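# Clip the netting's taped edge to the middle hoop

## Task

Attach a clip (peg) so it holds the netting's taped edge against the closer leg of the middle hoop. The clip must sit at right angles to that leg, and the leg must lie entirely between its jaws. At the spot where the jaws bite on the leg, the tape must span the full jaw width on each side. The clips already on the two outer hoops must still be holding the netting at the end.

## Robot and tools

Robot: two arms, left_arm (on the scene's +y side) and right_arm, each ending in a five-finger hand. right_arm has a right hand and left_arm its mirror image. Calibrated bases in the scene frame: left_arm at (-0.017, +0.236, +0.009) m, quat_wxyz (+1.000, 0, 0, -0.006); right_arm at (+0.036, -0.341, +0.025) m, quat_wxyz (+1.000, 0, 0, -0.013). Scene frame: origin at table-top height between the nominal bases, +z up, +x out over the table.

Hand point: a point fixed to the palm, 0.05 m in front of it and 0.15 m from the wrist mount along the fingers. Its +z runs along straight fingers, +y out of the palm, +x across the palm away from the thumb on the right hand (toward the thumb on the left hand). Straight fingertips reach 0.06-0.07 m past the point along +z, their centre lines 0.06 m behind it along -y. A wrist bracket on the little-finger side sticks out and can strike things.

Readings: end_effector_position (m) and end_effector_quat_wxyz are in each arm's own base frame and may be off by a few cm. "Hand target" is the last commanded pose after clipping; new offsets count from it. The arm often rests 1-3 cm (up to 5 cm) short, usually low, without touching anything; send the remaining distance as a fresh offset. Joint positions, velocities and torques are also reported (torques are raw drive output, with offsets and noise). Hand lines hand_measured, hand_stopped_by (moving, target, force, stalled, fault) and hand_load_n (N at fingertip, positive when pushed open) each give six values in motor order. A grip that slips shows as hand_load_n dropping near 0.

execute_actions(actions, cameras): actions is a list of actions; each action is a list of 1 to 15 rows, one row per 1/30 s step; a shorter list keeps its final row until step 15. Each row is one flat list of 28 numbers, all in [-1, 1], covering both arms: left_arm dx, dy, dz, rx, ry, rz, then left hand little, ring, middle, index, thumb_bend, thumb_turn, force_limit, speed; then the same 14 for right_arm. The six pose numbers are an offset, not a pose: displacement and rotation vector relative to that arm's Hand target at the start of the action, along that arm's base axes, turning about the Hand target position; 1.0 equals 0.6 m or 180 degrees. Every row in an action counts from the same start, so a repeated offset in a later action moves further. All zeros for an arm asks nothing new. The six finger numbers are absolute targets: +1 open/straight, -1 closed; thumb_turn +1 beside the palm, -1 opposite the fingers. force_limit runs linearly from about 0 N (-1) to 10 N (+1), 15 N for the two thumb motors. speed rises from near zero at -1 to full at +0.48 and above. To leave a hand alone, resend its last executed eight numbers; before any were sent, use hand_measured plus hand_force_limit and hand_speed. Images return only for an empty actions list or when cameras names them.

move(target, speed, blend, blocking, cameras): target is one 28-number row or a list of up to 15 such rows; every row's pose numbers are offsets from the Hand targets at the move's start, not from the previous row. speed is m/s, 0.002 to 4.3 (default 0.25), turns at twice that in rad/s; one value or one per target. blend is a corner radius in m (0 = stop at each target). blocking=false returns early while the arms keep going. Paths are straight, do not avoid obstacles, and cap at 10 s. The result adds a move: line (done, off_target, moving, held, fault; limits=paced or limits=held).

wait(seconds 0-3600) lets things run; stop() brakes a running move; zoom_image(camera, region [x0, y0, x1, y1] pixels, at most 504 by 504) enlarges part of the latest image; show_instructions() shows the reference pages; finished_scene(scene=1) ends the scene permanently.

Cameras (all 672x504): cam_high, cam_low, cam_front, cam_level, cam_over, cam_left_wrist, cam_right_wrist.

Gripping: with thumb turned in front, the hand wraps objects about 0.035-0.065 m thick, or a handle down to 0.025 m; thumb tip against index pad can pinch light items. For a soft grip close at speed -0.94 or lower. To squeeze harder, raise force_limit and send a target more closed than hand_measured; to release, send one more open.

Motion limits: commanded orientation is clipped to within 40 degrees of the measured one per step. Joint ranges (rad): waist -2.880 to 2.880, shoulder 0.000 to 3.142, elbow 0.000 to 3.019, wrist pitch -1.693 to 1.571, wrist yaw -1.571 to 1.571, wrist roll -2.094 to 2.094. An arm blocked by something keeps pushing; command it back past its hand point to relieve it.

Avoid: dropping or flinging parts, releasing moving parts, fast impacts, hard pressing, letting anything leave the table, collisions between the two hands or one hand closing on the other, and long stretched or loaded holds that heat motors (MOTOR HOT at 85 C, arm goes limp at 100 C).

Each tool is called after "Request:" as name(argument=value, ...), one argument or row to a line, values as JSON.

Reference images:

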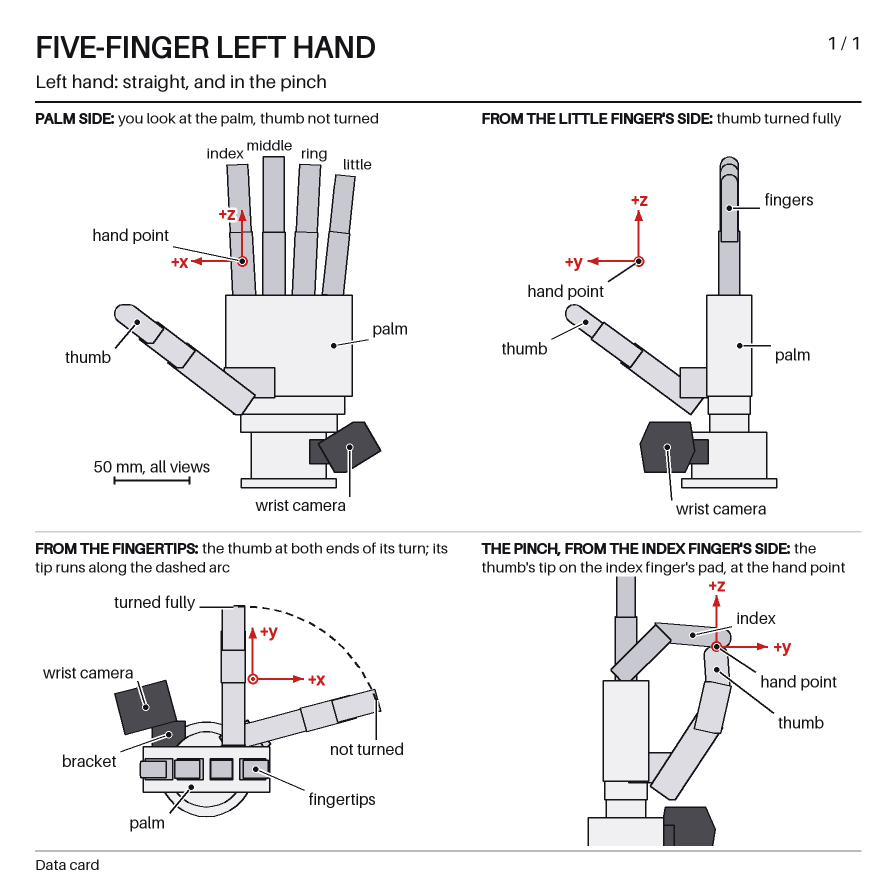

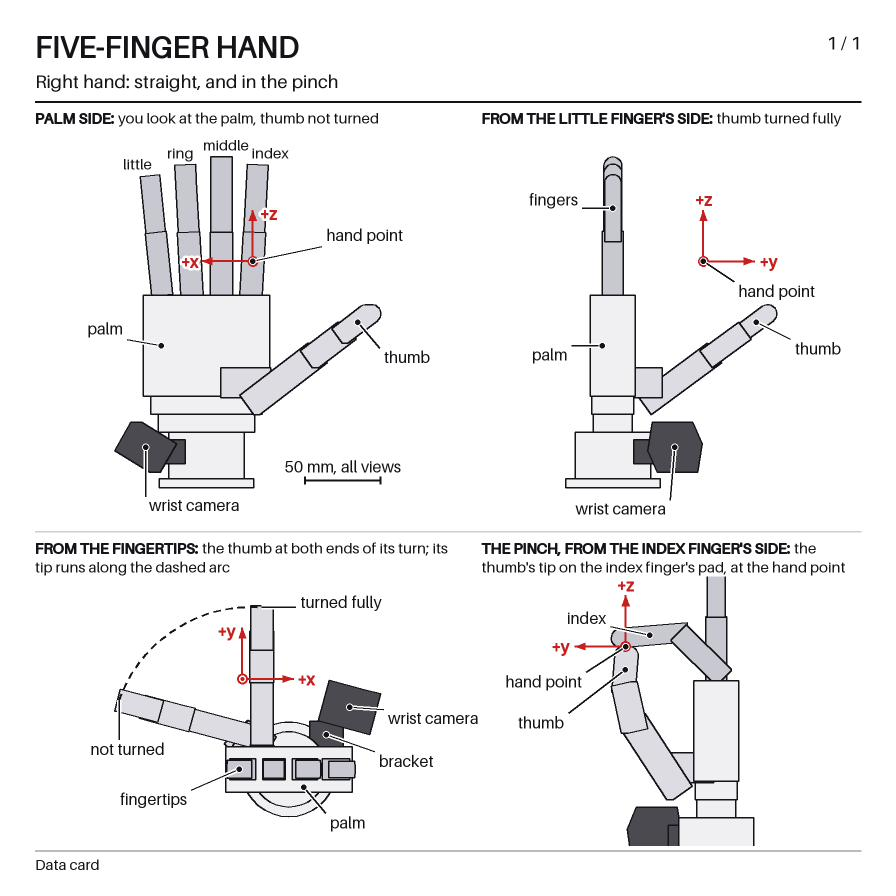

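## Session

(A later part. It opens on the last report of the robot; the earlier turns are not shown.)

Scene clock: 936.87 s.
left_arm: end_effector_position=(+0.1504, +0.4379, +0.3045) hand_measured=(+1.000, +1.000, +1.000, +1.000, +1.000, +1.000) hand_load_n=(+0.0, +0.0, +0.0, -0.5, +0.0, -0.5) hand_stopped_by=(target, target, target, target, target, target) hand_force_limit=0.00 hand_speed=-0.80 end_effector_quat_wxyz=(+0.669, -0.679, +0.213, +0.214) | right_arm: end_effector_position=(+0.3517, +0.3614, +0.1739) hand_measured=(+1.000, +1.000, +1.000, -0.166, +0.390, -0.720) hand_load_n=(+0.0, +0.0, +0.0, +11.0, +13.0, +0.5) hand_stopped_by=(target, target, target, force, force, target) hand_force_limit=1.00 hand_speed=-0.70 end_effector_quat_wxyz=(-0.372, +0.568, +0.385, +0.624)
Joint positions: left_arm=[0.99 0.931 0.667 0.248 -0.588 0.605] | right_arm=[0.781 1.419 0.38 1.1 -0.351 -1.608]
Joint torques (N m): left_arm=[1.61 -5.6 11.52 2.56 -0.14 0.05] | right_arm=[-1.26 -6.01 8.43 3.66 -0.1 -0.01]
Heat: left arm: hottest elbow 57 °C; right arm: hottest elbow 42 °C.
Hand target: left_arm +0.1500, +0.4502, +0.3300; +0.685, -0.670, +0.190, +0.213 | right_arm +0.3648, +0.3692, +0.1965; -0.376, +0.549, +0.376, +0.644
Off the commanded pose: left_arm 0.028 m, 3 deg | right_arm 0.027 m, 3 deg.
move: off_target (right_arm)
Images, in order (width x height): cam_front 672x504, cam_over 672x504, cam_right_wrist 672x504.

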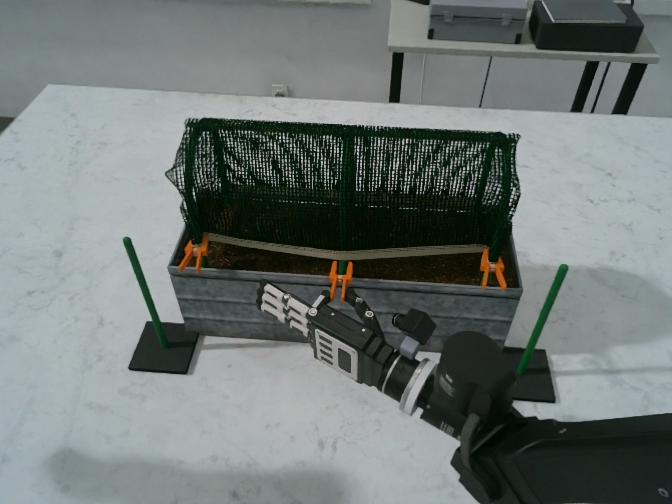

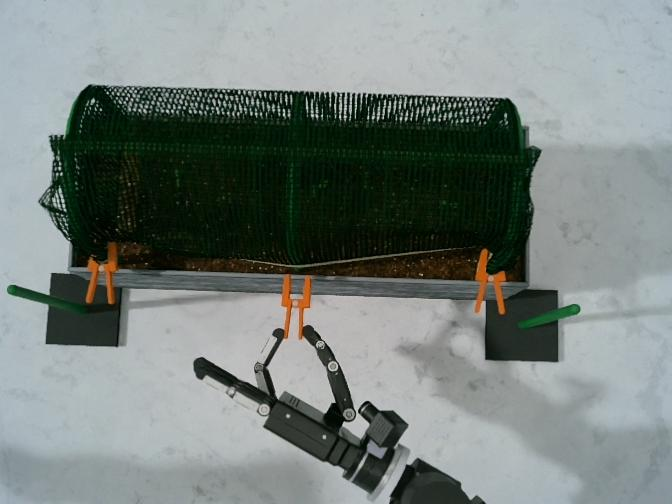

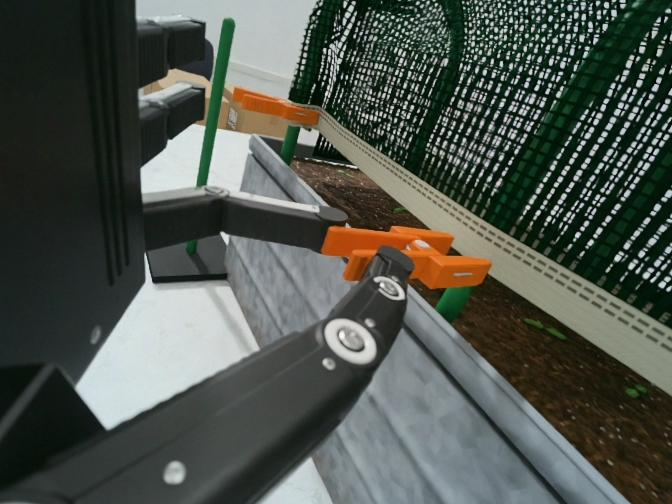

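Request:
move(
  target=[
    [0,0,0,0,0,0,1,1,1,1,1,1,0,-0.8,-0.08,0.002,0.0,0,0,0,1,1,1,-0.18,0.20,-0.72,1.0,-0.7],
    [0,0,0,0,0,0,1,1,1,1,1,1,0,-0.8,0.002,0.002,0.0100,0,0,0,1,1,1,-0.18,0.20,-0.72,1.0,-0.7],
  ],
  speed=0.08,
  cameras=["cam_over","cam_front","cam_right_wrist"],
)

Request:
zoom_image(
  camera="cam_over",
  region=[270, 250, 320, 330],
)

Request:
zoom_image(
  camera="cam_front",
  region=[320, 230, 370, 290],
)

Request:
zoom_image(
  camera="cam_right_wrist",
  region=[320, 180, 520, 330],
)

Scene clock: 956.10 s.
left_arm: end_effector_position=(+0.1504, +0.4379, +0.3045) hand_measured=(+1.000, +1.000, +1.000, +1.000, +1.000, +1.000) hand_load_n=(+0.0, -0.5, +0.0, +0.0, +0.0, +0.0) hand_stopped_by=(target, target, target, target, target, target) hand_force_limit=0.00 hand_speed=-0.80 end_effector_quat_wxyz=(+0.669, -0.679, +0.213, +0.214) | right_arm: end_effector_position=(+0.3533, +0.3629, +0.1869) hand_measured=(+1.000, +1.000, +1.000, -0.166, +0.390, -0.720) hand_load_n=(+0.0, +0.0, +0.0, +11.0, +13.0, +0.5) hand_stopped_by=(target, target, target, force, force, target) hand_force_limit=1.00 hand_speed=-0.70 end_effector_quat_wxyz=(-0.374, +0.559, +0.383, +0.633)
Joint positions: left_arm=[0.99 0.931 0.667 0.248 -0.588 0.605] | right_arm=[0.781 1.402 0.389 1.1 -0.351 -1.608]
Joint torques (N m): left_arm=[1.61 -5.66 11.52 2.56 -0.14 0.05] | right_arm=[-1.2 -5.95 8.65 2.48 -0.09 -0.01]
Heat: left arm: hottest elbow 57 °C; right arm: hottest elbow 42 °C.
Hand target: left_arm +0.1500, +0.4502, +0.3300; +0.685, -0.670, +0.190, +0.213 | right_arm +0.3659, +0.3703, +0.2024; -0.376, +0.550, +0.376, +0.644
Off the commanded pose: left_arm 0.028 m, 3 deg | right_arm 0.021 m, 2 deg.
move: off_target (right_arm)
Images, in order (width x height): cam_front 672x504, cam_over 672x504, cam_right_wrist 672x504.

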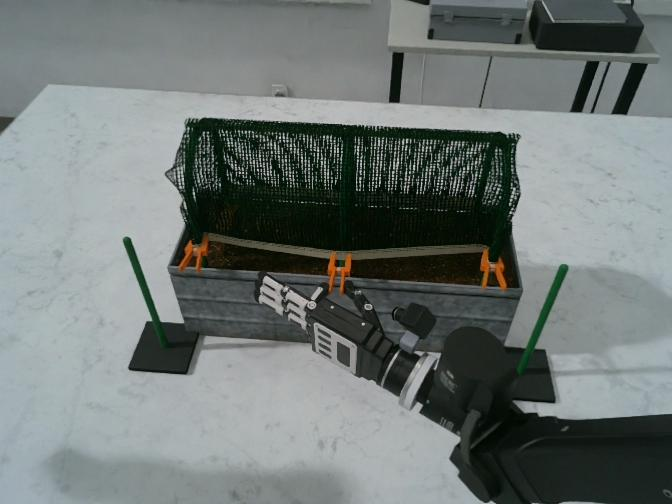

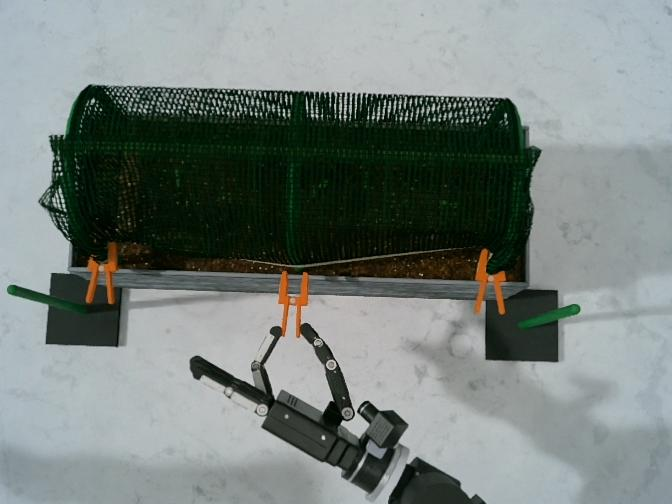

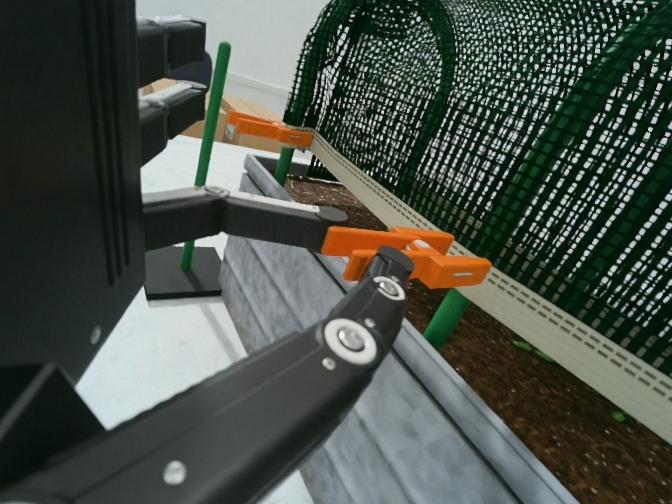

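Scaled by 6.300.

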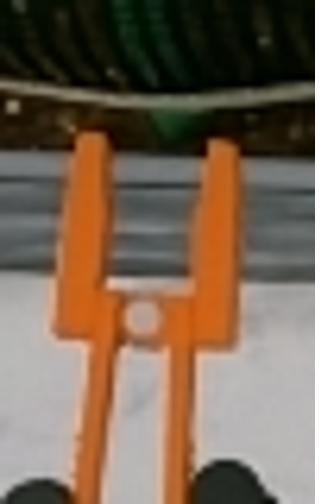

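Scaled by 8.400.

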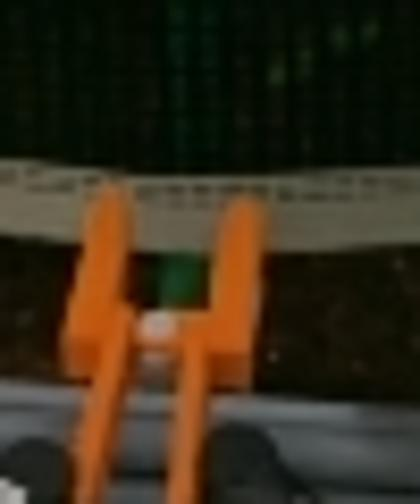

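Scaled by 2.520.

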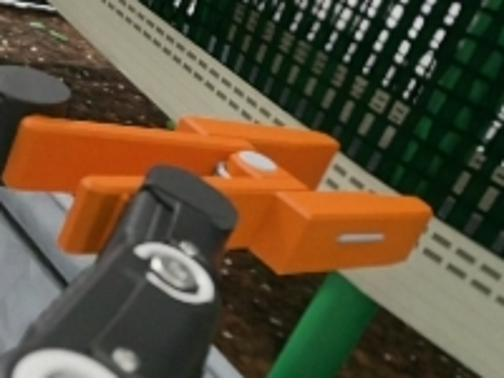

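Request:
move(
  target=[
    [0,0,0,0,0,0,1,1,1,1,1,1,0,-0.8,-0.08,-0.001,-0.005,0,0,0,1,1,1,-0.18,0.20,-0.72,1.0,-0.7],
    [0,0,0,0,0,0,1,1,1,1,1,1,0,-0.8,-0.001,-0.001,-0.005,0,0,0,1,1,1,-0.18,0.20,-0.72,1.0,-0.7],
  ],
  speed=0.08,
  cameras=["cam_over","cam_front","cam_right_wrist"],
)

Request:
zoom_image(
  camera="cam_over",
  region=[270, 250, 320, 330],
)

Request:
zoom_image(
  camera="cam_front",
  region=[320, 230, 370, 290],
)

Request:
zoom_image(
  camera="cam_right_wrist",
  region=[320, 180, 520, 330],
)

Scene clock: 967.43 s.
left_arm: end_effector_position=(+0.1504, +0.4379, +0.3045) hand_measured=(+1.000, +1.000, +1.000, +1.000, +1.000, +1.000) hand_load_n=(+0.0, +0.0, +0.0, -0.5, +0.0, +0.0) hand_stopped_by=(target, target, target, target, target, target) hand_force_limit=0.00 hand_speed=-0.80 end_effector_quat_wxyz=(+0.669, -0.679, +0.213, +0.214) | right_arm: end_effector_position=(+0.3524, +0.3623, +0.1804) hand_measured=(+1.000, +1.000, +1.000, -0.166, +0.390, -0.720) hand_load_n=(+0.0, +0.0, +0.5, +11.0, +13.0, +0.5) hand_stopped_by=(target, target, target, force, force, target) hand_force_limit=1.00 hand_speed=-0.70 end_effector_quat_wxyz=(-0.373, +0.564, +0.384, +0.629)
Joint positions: left_arm=[0.99 0.931 0.667 0.248 -0.588 0.605] | right_arm=[0.782 1.411 0.384 1.1 -0.351 -1.608]
Joint torques (N m): left_arm=[1.61 -5.66 11.52 2.58 -0.14 0.05] | right_arm=[-1.2 -5.95 8.55 3.1 -0.1 -0.01]
Heat: left arm: hottest elbow 57 °C; right arm: hottest elbow 42 °C.
Hand target: left_arm +0.1500, +0.4502, +0.3300; +0.685, -0.670, +0.190, +0.213 | right_arm +0.3652, +0.3699, +0.1994; -0.376, +0.550, +0.376, +0.644
Off the commanded pose: left_arm 0.028 m, 3 deg | right_arm 0.024 m, 3 deg.
move: off_target (right_arm)
Images, in order (width x height): cam_front 672x504, cam_over 672x504, cam_right_wrist 672x504.

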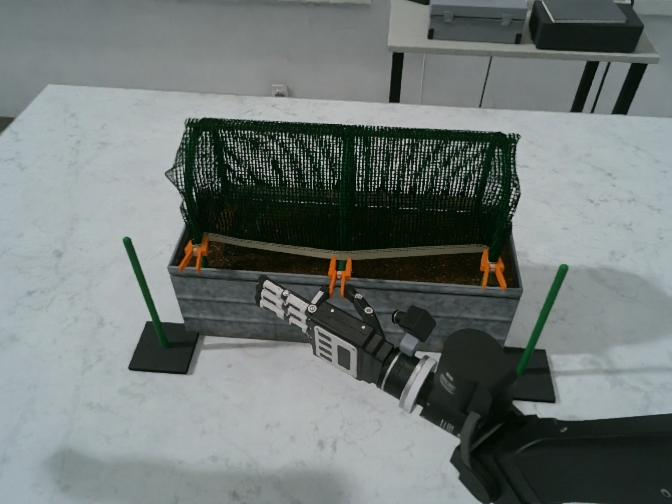

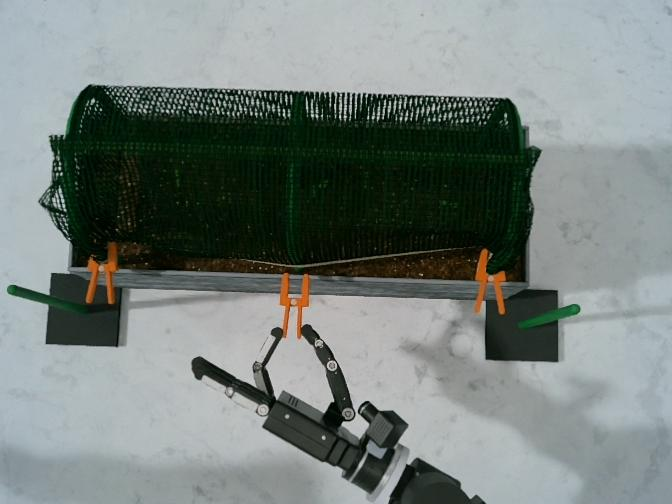

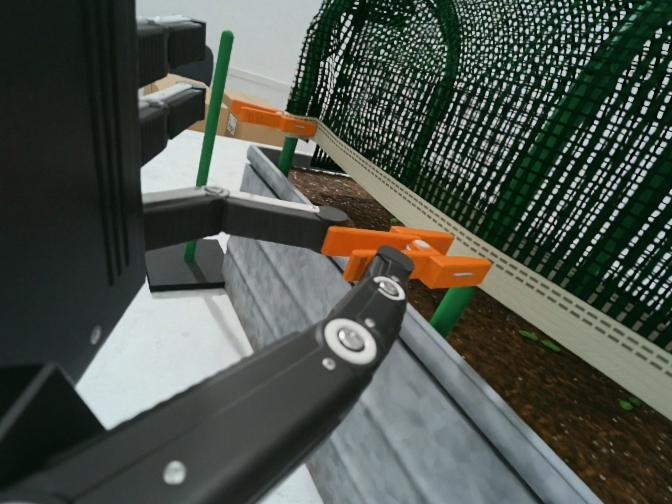

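Scaled by 6.300.

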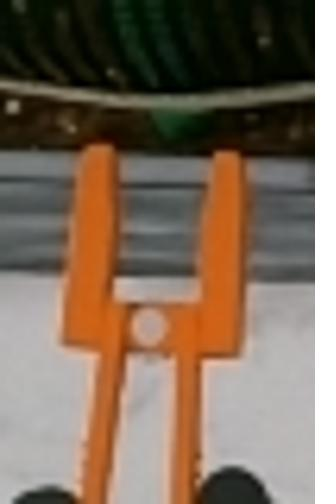

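Scaled by 8.400.

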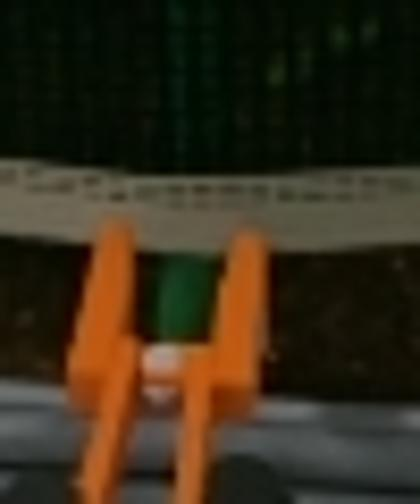

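Scaled by 2.520.

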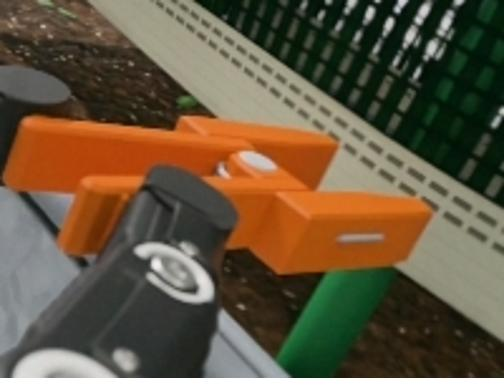

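Request:
move(
  target=[0,0,0,0,0,0,1,1,1,1,1,1,0,-0.8,0.020,0.0,0.0,0,0,0,1,1,1,-0.18,0.20,-0.72,1.0,-0.7],
  speed=0.04,
  cameras=["cam_over","cam_front","cam_right_wrist"],
)

Request:
zoom_image(
  camera="cam_over",
  region=[270, 240, 320, 320],
)

Request:
zoom_image(
  camera="cam_front",
  region=[320, 230, 370, 290],
)

Request:
zoom_image(
  camera="cam_right_wrist",
  region=[320, 180, 520, 330],
)

Scene clock: 987.97 s.
left_arm: end_effector_position=(+0.1504, +0.4379, +0.3045) hand_measured=(+1.000, +1.000, +1.000, +1.000, +1.000, +1.000) hand_load_n=(+0.0, +0.0, +0.0, +0.0, +0.0, +0.0) hand_stopped_by=(target, target, target, target, target, target) hand_force_limit=0.00 hand_speed=-0.80 end_effector_quat_wxyz=(+0.669, -0.679, +0.213, +0.214) | right_arm: end_effector_position=(+0.3627, +0.3628, +0.1792) hand_measured=(+1.000, +1.000, +1.000, -0.166, +0.390, -0.720) hand_load_n=(+0.0, +0.0, +0.0, +11.0, +12.5, +0.5) hand_stopped_by=(target, target, target, force, force, target) hand_force_limit=1.00 hand_speed=-0.70 end_effector_quat_wxyz=(-0.374, +0.564, +0.385, +0.627)
Joint positions: left_arm=[0.99 0.931 0.667 0.248 -0.588 0.605] | right_arm=[0.757 1.432 0.405 1.1 -0.378 -1.605]
Joint torques (N m): left_arm=[1.61 -5.6 11.52 2.56 -0.14 0.05] | right_arm=[-1.38 -6.3 8.7 3.1 -0.05 -0.01]
Heat: left arm: hottest elbow 58 °C; right arm: hottest elbow 43 °C.
Hand target: left_arm +0.1500, +0.4502, +0.3300; +0.685, -0.670, +0.190, +0.213 | right_arm +0.3773, +0.3699, +0.1994; -0.376, +0.550, +0.376, +0.644
Off the commanded pose: left_arm 0.028 m, 3 deg | right_arm 0.026 m, 3 deg.
move: off_target (right_arm)
Images, in order (width x height): cam_front 672x504, cam_over 672x504, cam_right_wrist 672x504.

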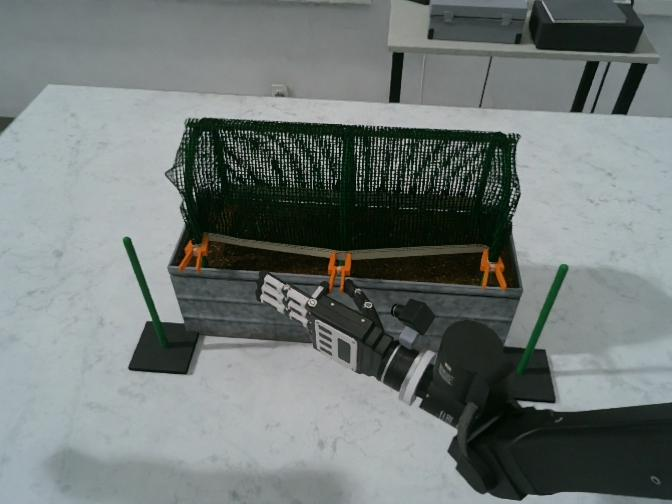

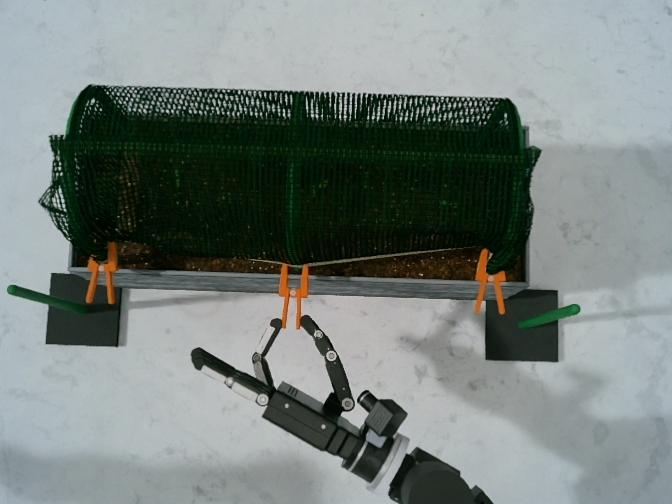

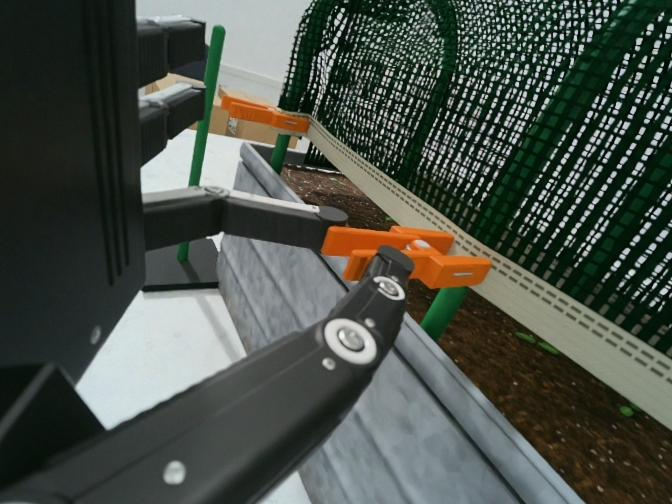

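Scaled by 6.300.

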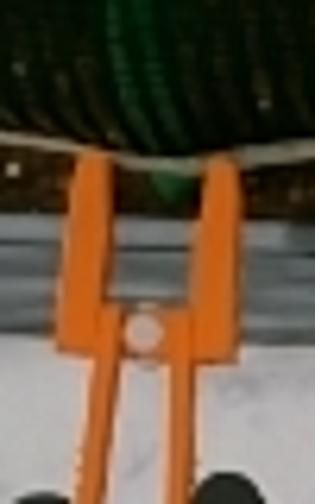

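Scaled by 8.400.

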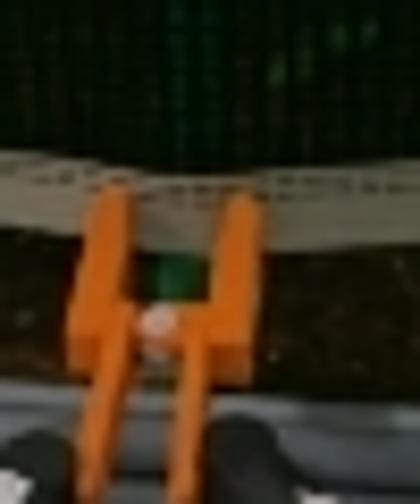

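Scaled by 2.520.

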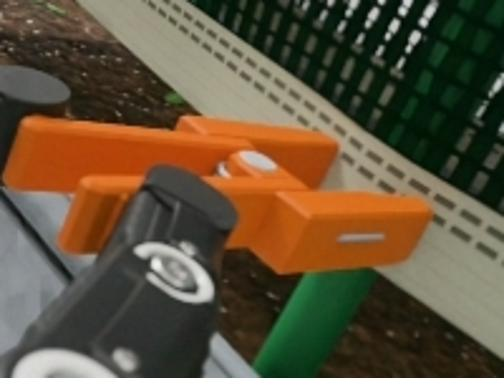

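Request:
move(
  target=[0,0,0,0,0,0,1,1,1,1,1,1,0,-0.8,0.0133,-0.0015,0.0,0,0,0,1,1,1,-0.18,0.20,-0.72,1.0,-0.7],
  speed=0.04,
  cameras=["cam_over","cam_front","cam_right_wrist"],
)

Request:
zoom_image(
  camera="cam_over",
  region=[270, 240, 320, 320],
)

Request:
zoom_image(
  camera="cam_front",
  region=[320, 230, 370, 290],
)

Request:
zoom_image(
  camera="cam_right_wrist",
  region=[320, 180, 520, 330],
)

Scene clock: 995.53 s.
left_arm: end_effector_position=(+0.1504, +0.4379, +0.3045) hand_measured=(+1.000, +1.000, +1.000, +1.000, +1.000, +1.000) hand_load_n=(+0.0, +0.0, +0.0, +0.0, +0.0, +0.0) hand_stopped_by=(target, target, target, target, target, target) hand_force_limit=0.00 hand_speed=-0.80 end_effector_quat_wxyz=(+0.669, -0.679, +0.213, +0.214) | right_arm: end_effector_position=(+0.3657, +0.3633, +0.1768) hand_measured=(+1.000, +1.000, +1.000, -0.166, +0.390, -0.720) hand_load_n=(+0.0, +0.0, +0.0, +10.0, +11.0, +0.5) hand_stopped_by=(target, target, target, force, force, target) hand_force_limit=1.00 hand_speed=-0.70 end_effector_quat_wxyz=(-0.378, +0.564, +0.388, +0.624)
Joint positions: left_arm=[0.99 0.931 0.667 0.248 -0.588 0.605] | right_arm=[0.745 1.443 0.411 1.1 -0.4 -1.602]
Joint torques (N m): left_arm=[1.61 -5.6 11.52 2.56 -0.14 0.05] | right_arm=[-1.9 -6.42 9.1 3.08 0.07 -0.02]
Heat: left arm: hottest elbow 58 °C; right arm: hottest elbow 42 °C.
Hand target: left_arm +0.1500, +0.4502, +0.3300; +0.685, -0.670, +0.190, +0.213 | right_arm +0.3852, +0.3689, +0.1994; -0.376, +0.549, +0.376, +0.644
Off the commanded pose: left_arm 0.028 m, 3 deg | right_arm 0.030 m, 3 deg.
move: off_target (right_arm)
Images, in order (width x height): cam_front 672x504, cam_over 672x504, cam_right_wrist 672x504.

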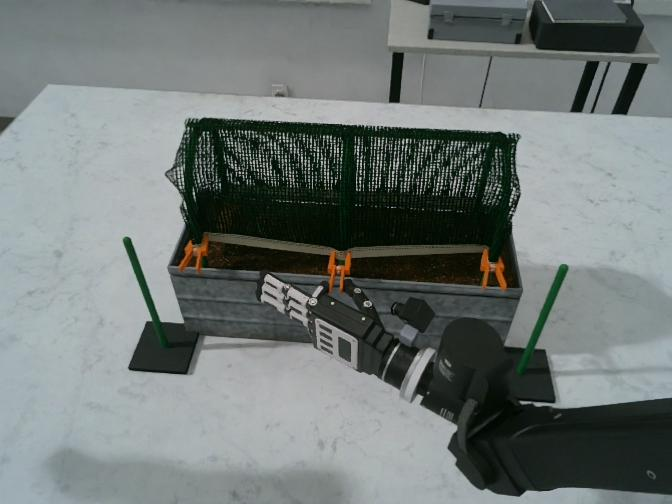

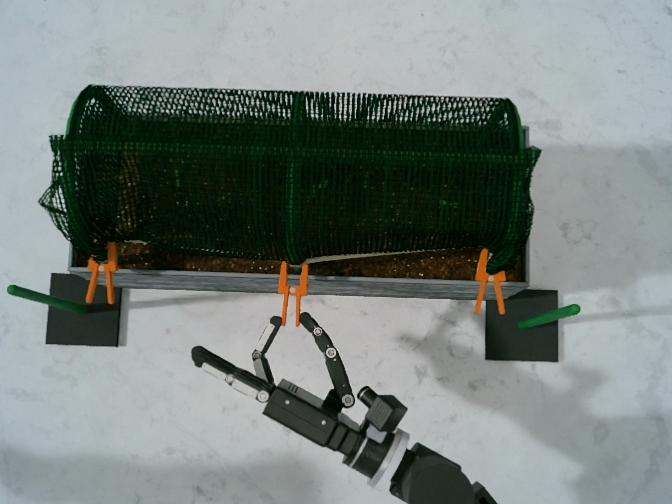

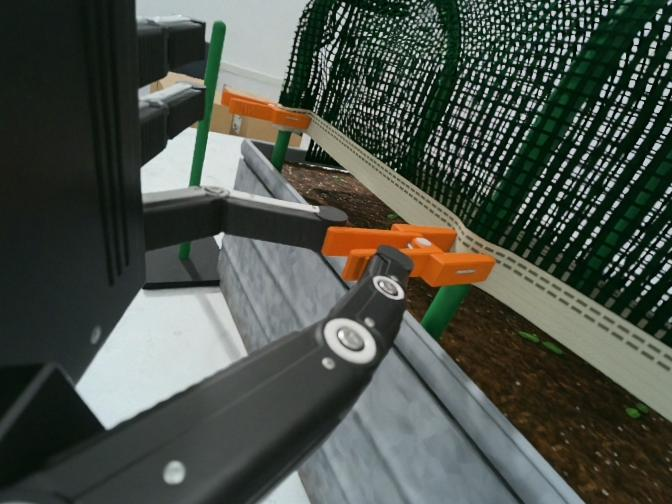

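Scaled by 6.300.

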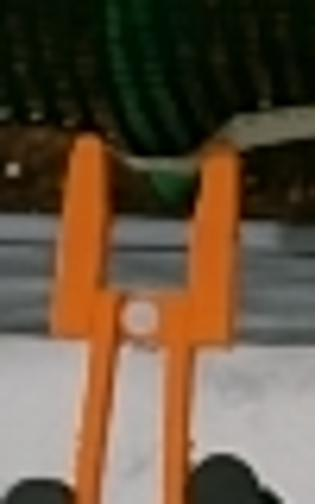

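Scaled by 8.400.

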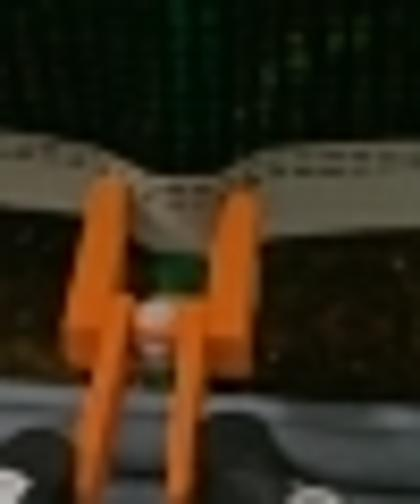

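Scaled by 2.520.

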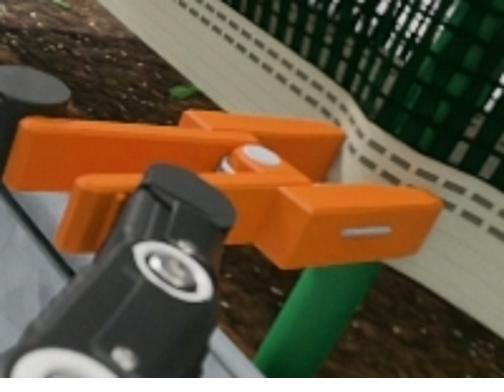

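Request:
wait(
  seconds=0,
  cameras=["cam_level","cam_low","cam_high"],
)

Request:
zoom_image(
  camera="cam_level",
  region=[230, 180, 430, 330],
)

Request:
zoom_image(
  camera="cam_low",
  region=[230, 180, 430, 330],
)

Scene clock: 1005.40 s.
left_arm: end_effector_position=(+0.1504, +0.4379, +0.3045) hand_measured=(+1.000, +1.000, +1.000, +1.000, +1.000, +1.000) hand_load_n=(+0.0, +0.0, +0.0, +0.0, +0.0, -0.5) hand_stopped_by=(target, target, target, target, target, target) hand_force_limit=0.00 hand_speed=-0.80 end_effector_quat_wxyz=(+0.669, -0.679, +0.213, +0.214) | right_arm: end_effector_position=(+0.3657, +0.3633, +0.1768) hand_measured=(+1.000, +1.000, +1.000, -0.166, +0.390, -0.720) hand_load_n=(-0.5, +0.5, +0.0, +10.5, +11.0, +0.0) hand_stopped_by=(target, target, target, force, force, target) hand_force_limit=1.00 hand_speed=-0.70 end_effector_quat_wxyz=(-0.378, +0.564, +0.388, +0.624)
Joint positions: left_arm=[0.99 0.931 0.667 0.248 -0.588 0.605] | right_arm=[0.745 1.443 0.411 1.1 -0.4 -1.601]
Joint torques (N m): left_arm=[1.67 -5.6 11.52 2.56 -0.14 0.05] | right_arm=[-1.85 -6.42 9.11 3.1 0.08 -0.02]
Heat: left arm: hottest elbow 58 °C; right arm: hottest elbow 42 °C.
Hand target: left_arm +0.1500, +0.4502, +0.3300; +0.685, -0.670, +0.190, +0.213 | right_arm +0.3852, +0.3689, +0.1994; -0.376, +0.550, +0.376, +0.644
Off the commanded pose: left_arm 0.028 m, 3 deg | right_arm 0.030 m, 3 deg.
Images, in order (width x height): cam_high 672x504, cam_low 672x504, cam_level 672x504.

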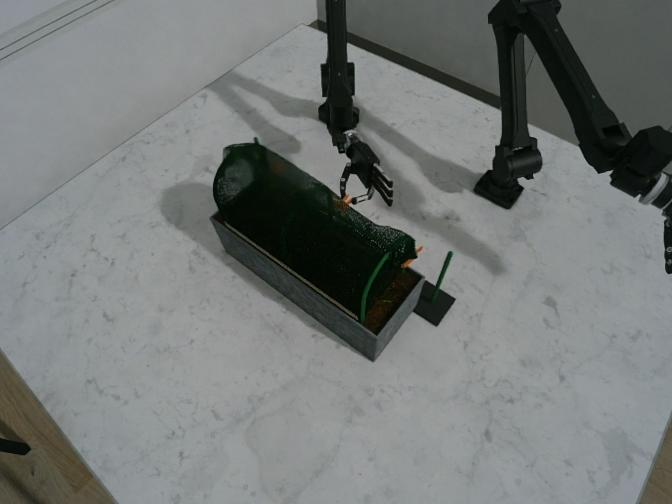

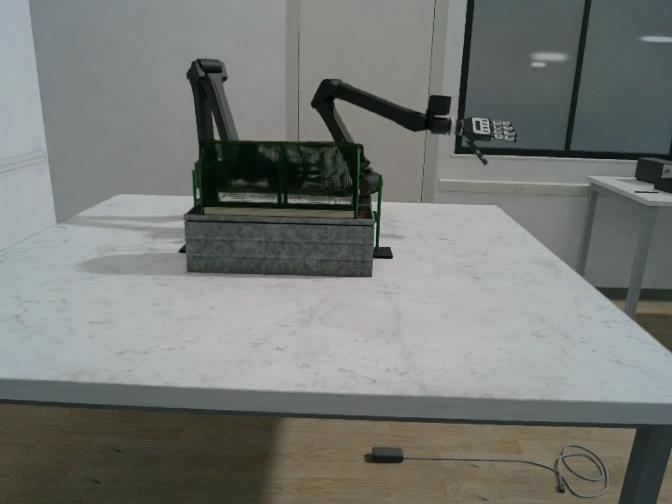

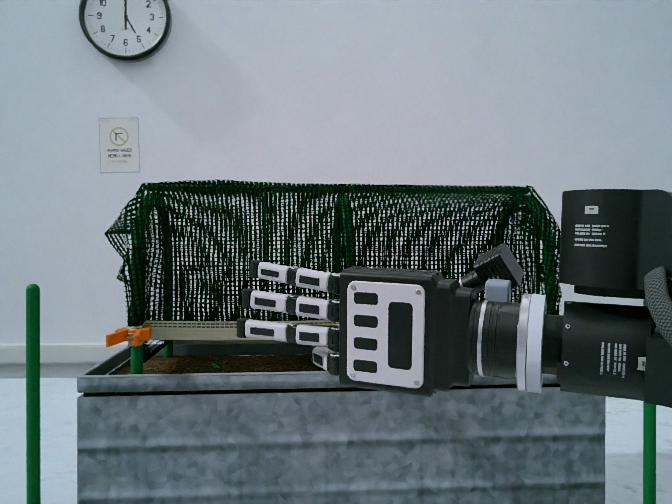

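Scaled by 2.520.

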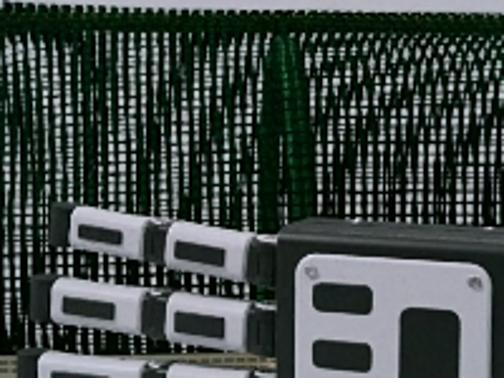

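Scaled by 2.520.

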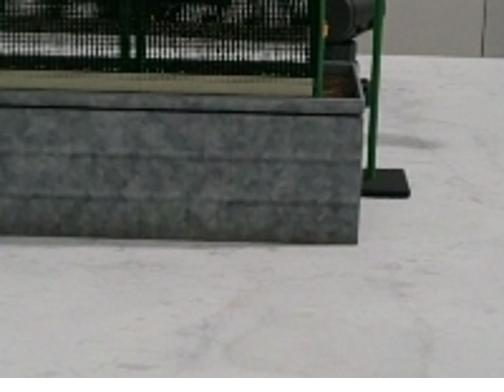

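Request:
move(
  target=[
    [0,0,0,0,0,0,1,1,1,1,1,1,0,-0.8,-0.113,-0.0005,0.0007,0,0,0,1,1,1,-0.18,0.20,-0.72,1.0,-0.7],
    [0,0,0,0,0,0,1,1,1,1,1,1,0,-0.8,-0.0333,-0.0005,0.0007,0,0,0,1,1,1,-0.18,0.20,-0.72,1.0,-0.7],
  ],
  speed=0.08,
  cameras=["cam_over","cam_front","cam_right_wrist"],
)

Request:
zoom_image(
  camera="cam_over",
  region=[270, 250, 320, 330],
)

Request:
zoom_image(
  camera="cam_front",
  region=[320, 230, 370, 290],
)

Request:
zoom_image(
  camera="cam_right_wrist",
  region=[320, 180, 520, 330],
)

Scene clock: 1025.10 s.
left_arm: end_effector_position=(+0.1504, +0.4379, +0.3045) hand_measured=(+1.000, +1.000, +1.000, +1.000, +1.000, +1.000) hand_load_n=(+0.0, +0.0, +0.0, +0.0, +0.0, +0.0) hand_stopped_by=(target, target, target, target, target, target) hand_force_limit=0.00 hand_speed=-0.80 end_effector_quat_wxyz=(+0.669, -0.679, +0.213, +0.214) | right_arm: end_effector_position=(+0.3525, +0.3611, +0.1812) hand_measured=(+1.000, +1.000, +1.000, -0.166, +0.390, -0.720) hand_load_n=(+0.0, +0.0, +0.0, +11.0, +12.5, +0.5) hand_stopped_by=(target, target, target, force, force, target) hand_force_limit=1.00 hand_speed=-0.70 end_effector_quat_wxyz=(-0.374, +0.563, +0.383, +0.629)
Joint positions: left_arm=[0.99 0.931 0.667 0.248 -0.588 0.605] | right_arm=[0.779 1.407 0.382 1.1 -0.354 -1.606]
Joint torques (N m): left_arm=[1.67 -5.66 11.52 2.56 -0.14 0.05] | right_arm=[-1.26 -5.89 8.55 3.03 -0.1 -0.02]
Heat: left arm: hottest elbow 58 °C; right arm: hottest elbow 42 °C.
Hand target: left_arm +0.1500, +0.4502, +0.3300; +0.685, -0.670, +0.190, +0.213 | right_arm +0.3653, +0.3685, +0.1998; -0.376, +0.550, +0.376, +0.644
Off the commanded pose: left_arm 0.028 m, 3 deg | right_arm 0.024 m, 2 deg.
move: off_target (right_arm)
Images, in order (width x height): cam_front 672x504, cam_over 672x504, cam_right_wrist 672x504.

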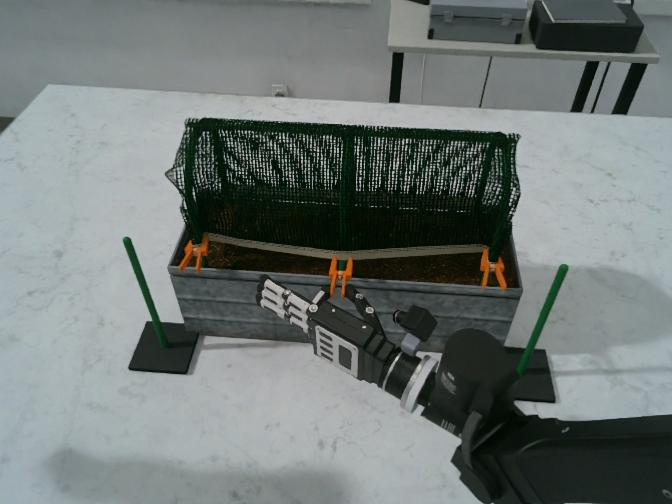

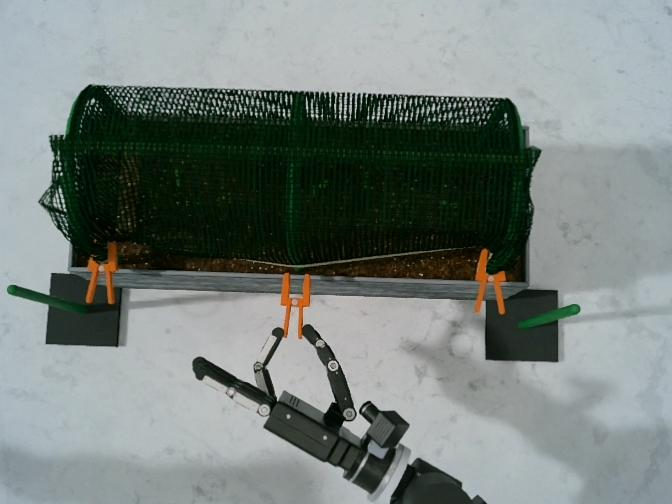

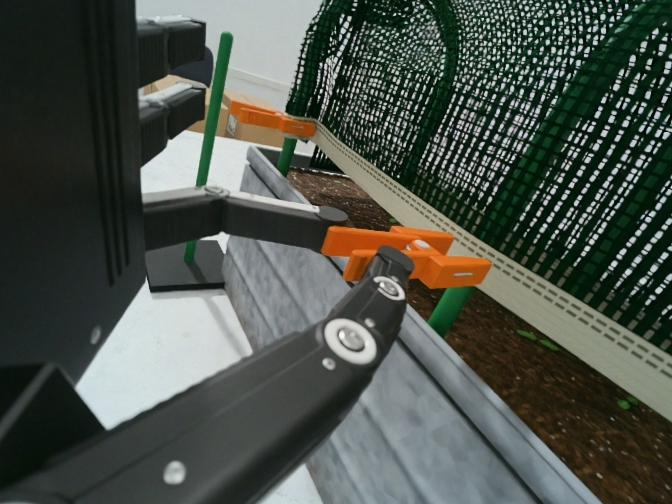

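Scaled by 6.300.

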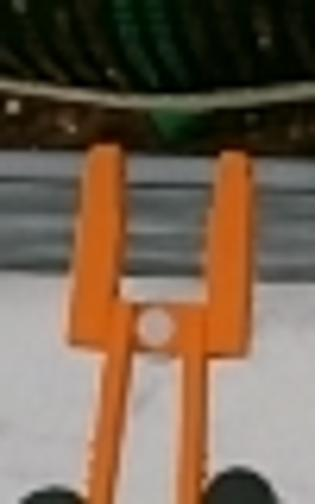

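Scaled by 8.400.

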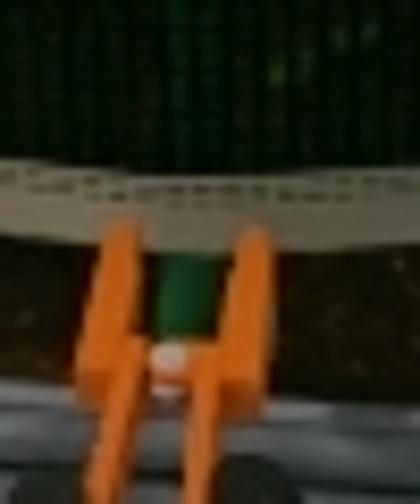

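Scaled by 2.520.

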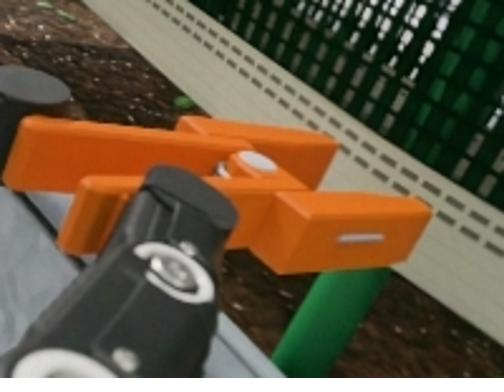

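Request:
move(
  target=[0,0,0,0,0,0,1,1,1,1,1,1,0,-0.8,0.0333,-0.0022,0.0050,0,0,0,1,1,1,-0.18,0.20,-0.72,1.0,-0.7],
  speed=0.06,
  cameras=["cam_over","cam_front","cam_right_wrist"],
)

Request:
zoom_image(
  camera="cam_over",
  region=[270, 240, 320, 320],
)

Request:
zoom_image(
  camera="cam_front",
  region=[320, 230, 370, 290],
)

Request:
zoom_image(
  camera="cam_right_wrist",
  region=[320, 180, 520, 330],
)

Scene clock: 1034.83 s.
left_arm: end_effector_position=(+0.1504, +0.4379, +0.3045) hand_measured=(+1.000, +1.000, +1.000, +1.000, +1.000, +1.000) hand_load_n=(+0.0, +0.0, +0.0, +0.0, +0.0, +0.0) hand_stopped_by=(target, target, target, target, target, target) hand_force_limit=0.00 hand_speed=-0.80 end_effector_quat_wxyz=(+0.669, -0.679, +0.213, +0.214) | right_arm: end_effector_position=(+0.3663, +0.3620, +0.1838) hand_measured=(+1.000, +1.000, +1.000, -0.166, +0.390, -0.720) hand_load_n=(+0.0, +0.0, +0.0, +9.5, +11.5, +0.5) hand_stopped_by=(target, target, target, force, force, target) hand_force_limit=1.00 hand_speed=-0.70 end_effector_quat_wxyz=(-0.379, +0.559, +0.386, +0.628)
Joint positions: left_arm=[0.99 0.931 0.667 0.248 -0.588 0.605] | right_arm=[0.741 1.429 0.412 1.1 -0.404 -1.599]
Joint torques (N m): left_arm=[1.61 -5.66 11.52 2.55 -0.14 0.05] | right_arm=[-1.79 -6.36 9.17 2.45 0.09 -0.04]
Heat: left arm: hottest elbow 58 °C; right arm: hottest elbow 42 °C.
Hand target: left_arm +0.1500, +0.4502, +0.3300; +0.685, -0.670, +0.190, +0.213 | right_arm +0.3852, +0.3673, +0.2027; -0.376, +0.550, +0.376, +0.644
Off the commanded pose: left_arm 0.028 m, 3 deg | right_arm 0.027 m, 2 deg.
move: off_target (right_arm)
Images, in order (width x height): cam_front 672x504, cam_over 672x504, cam_right_wrist 672x504.

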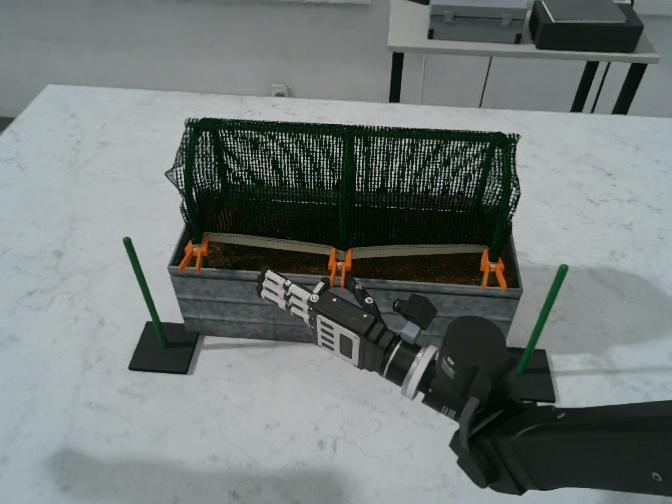

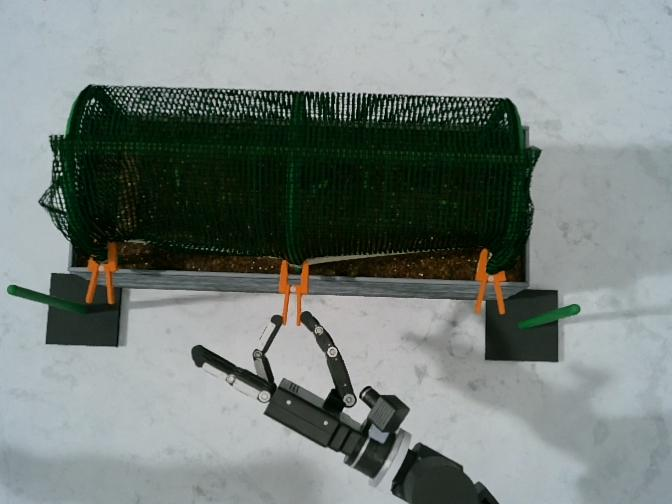

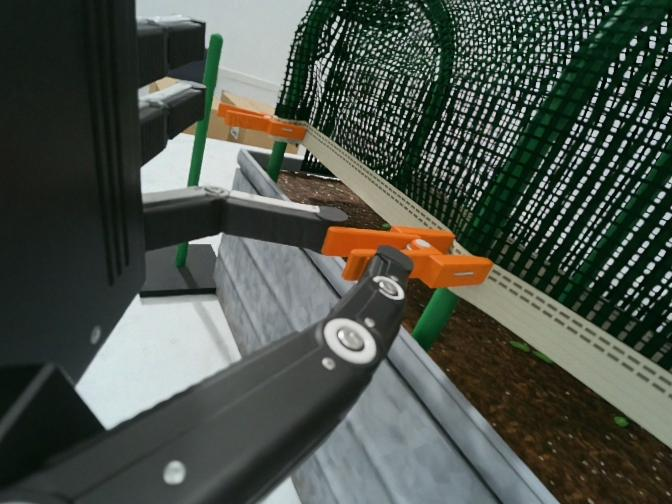

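Scaled by 6.300.

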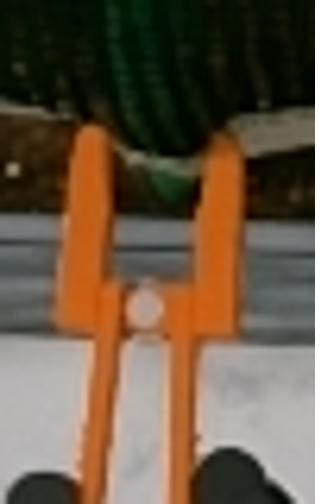

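Scaled by 8.400.

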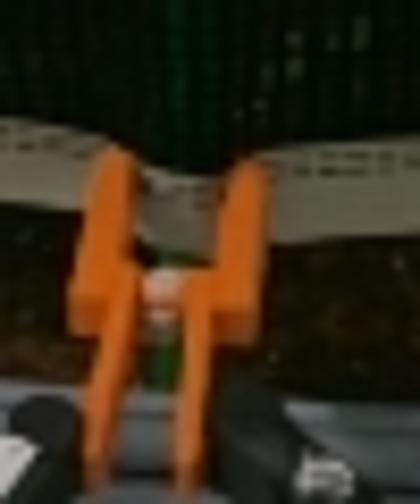

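Scaled by 2.520.

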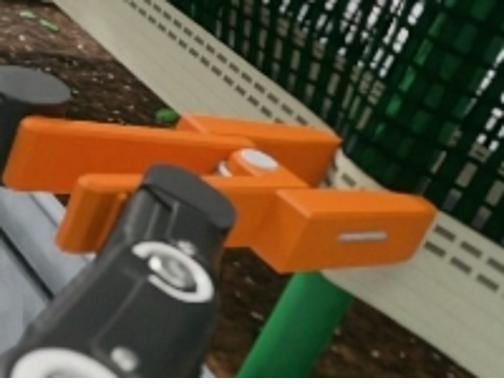

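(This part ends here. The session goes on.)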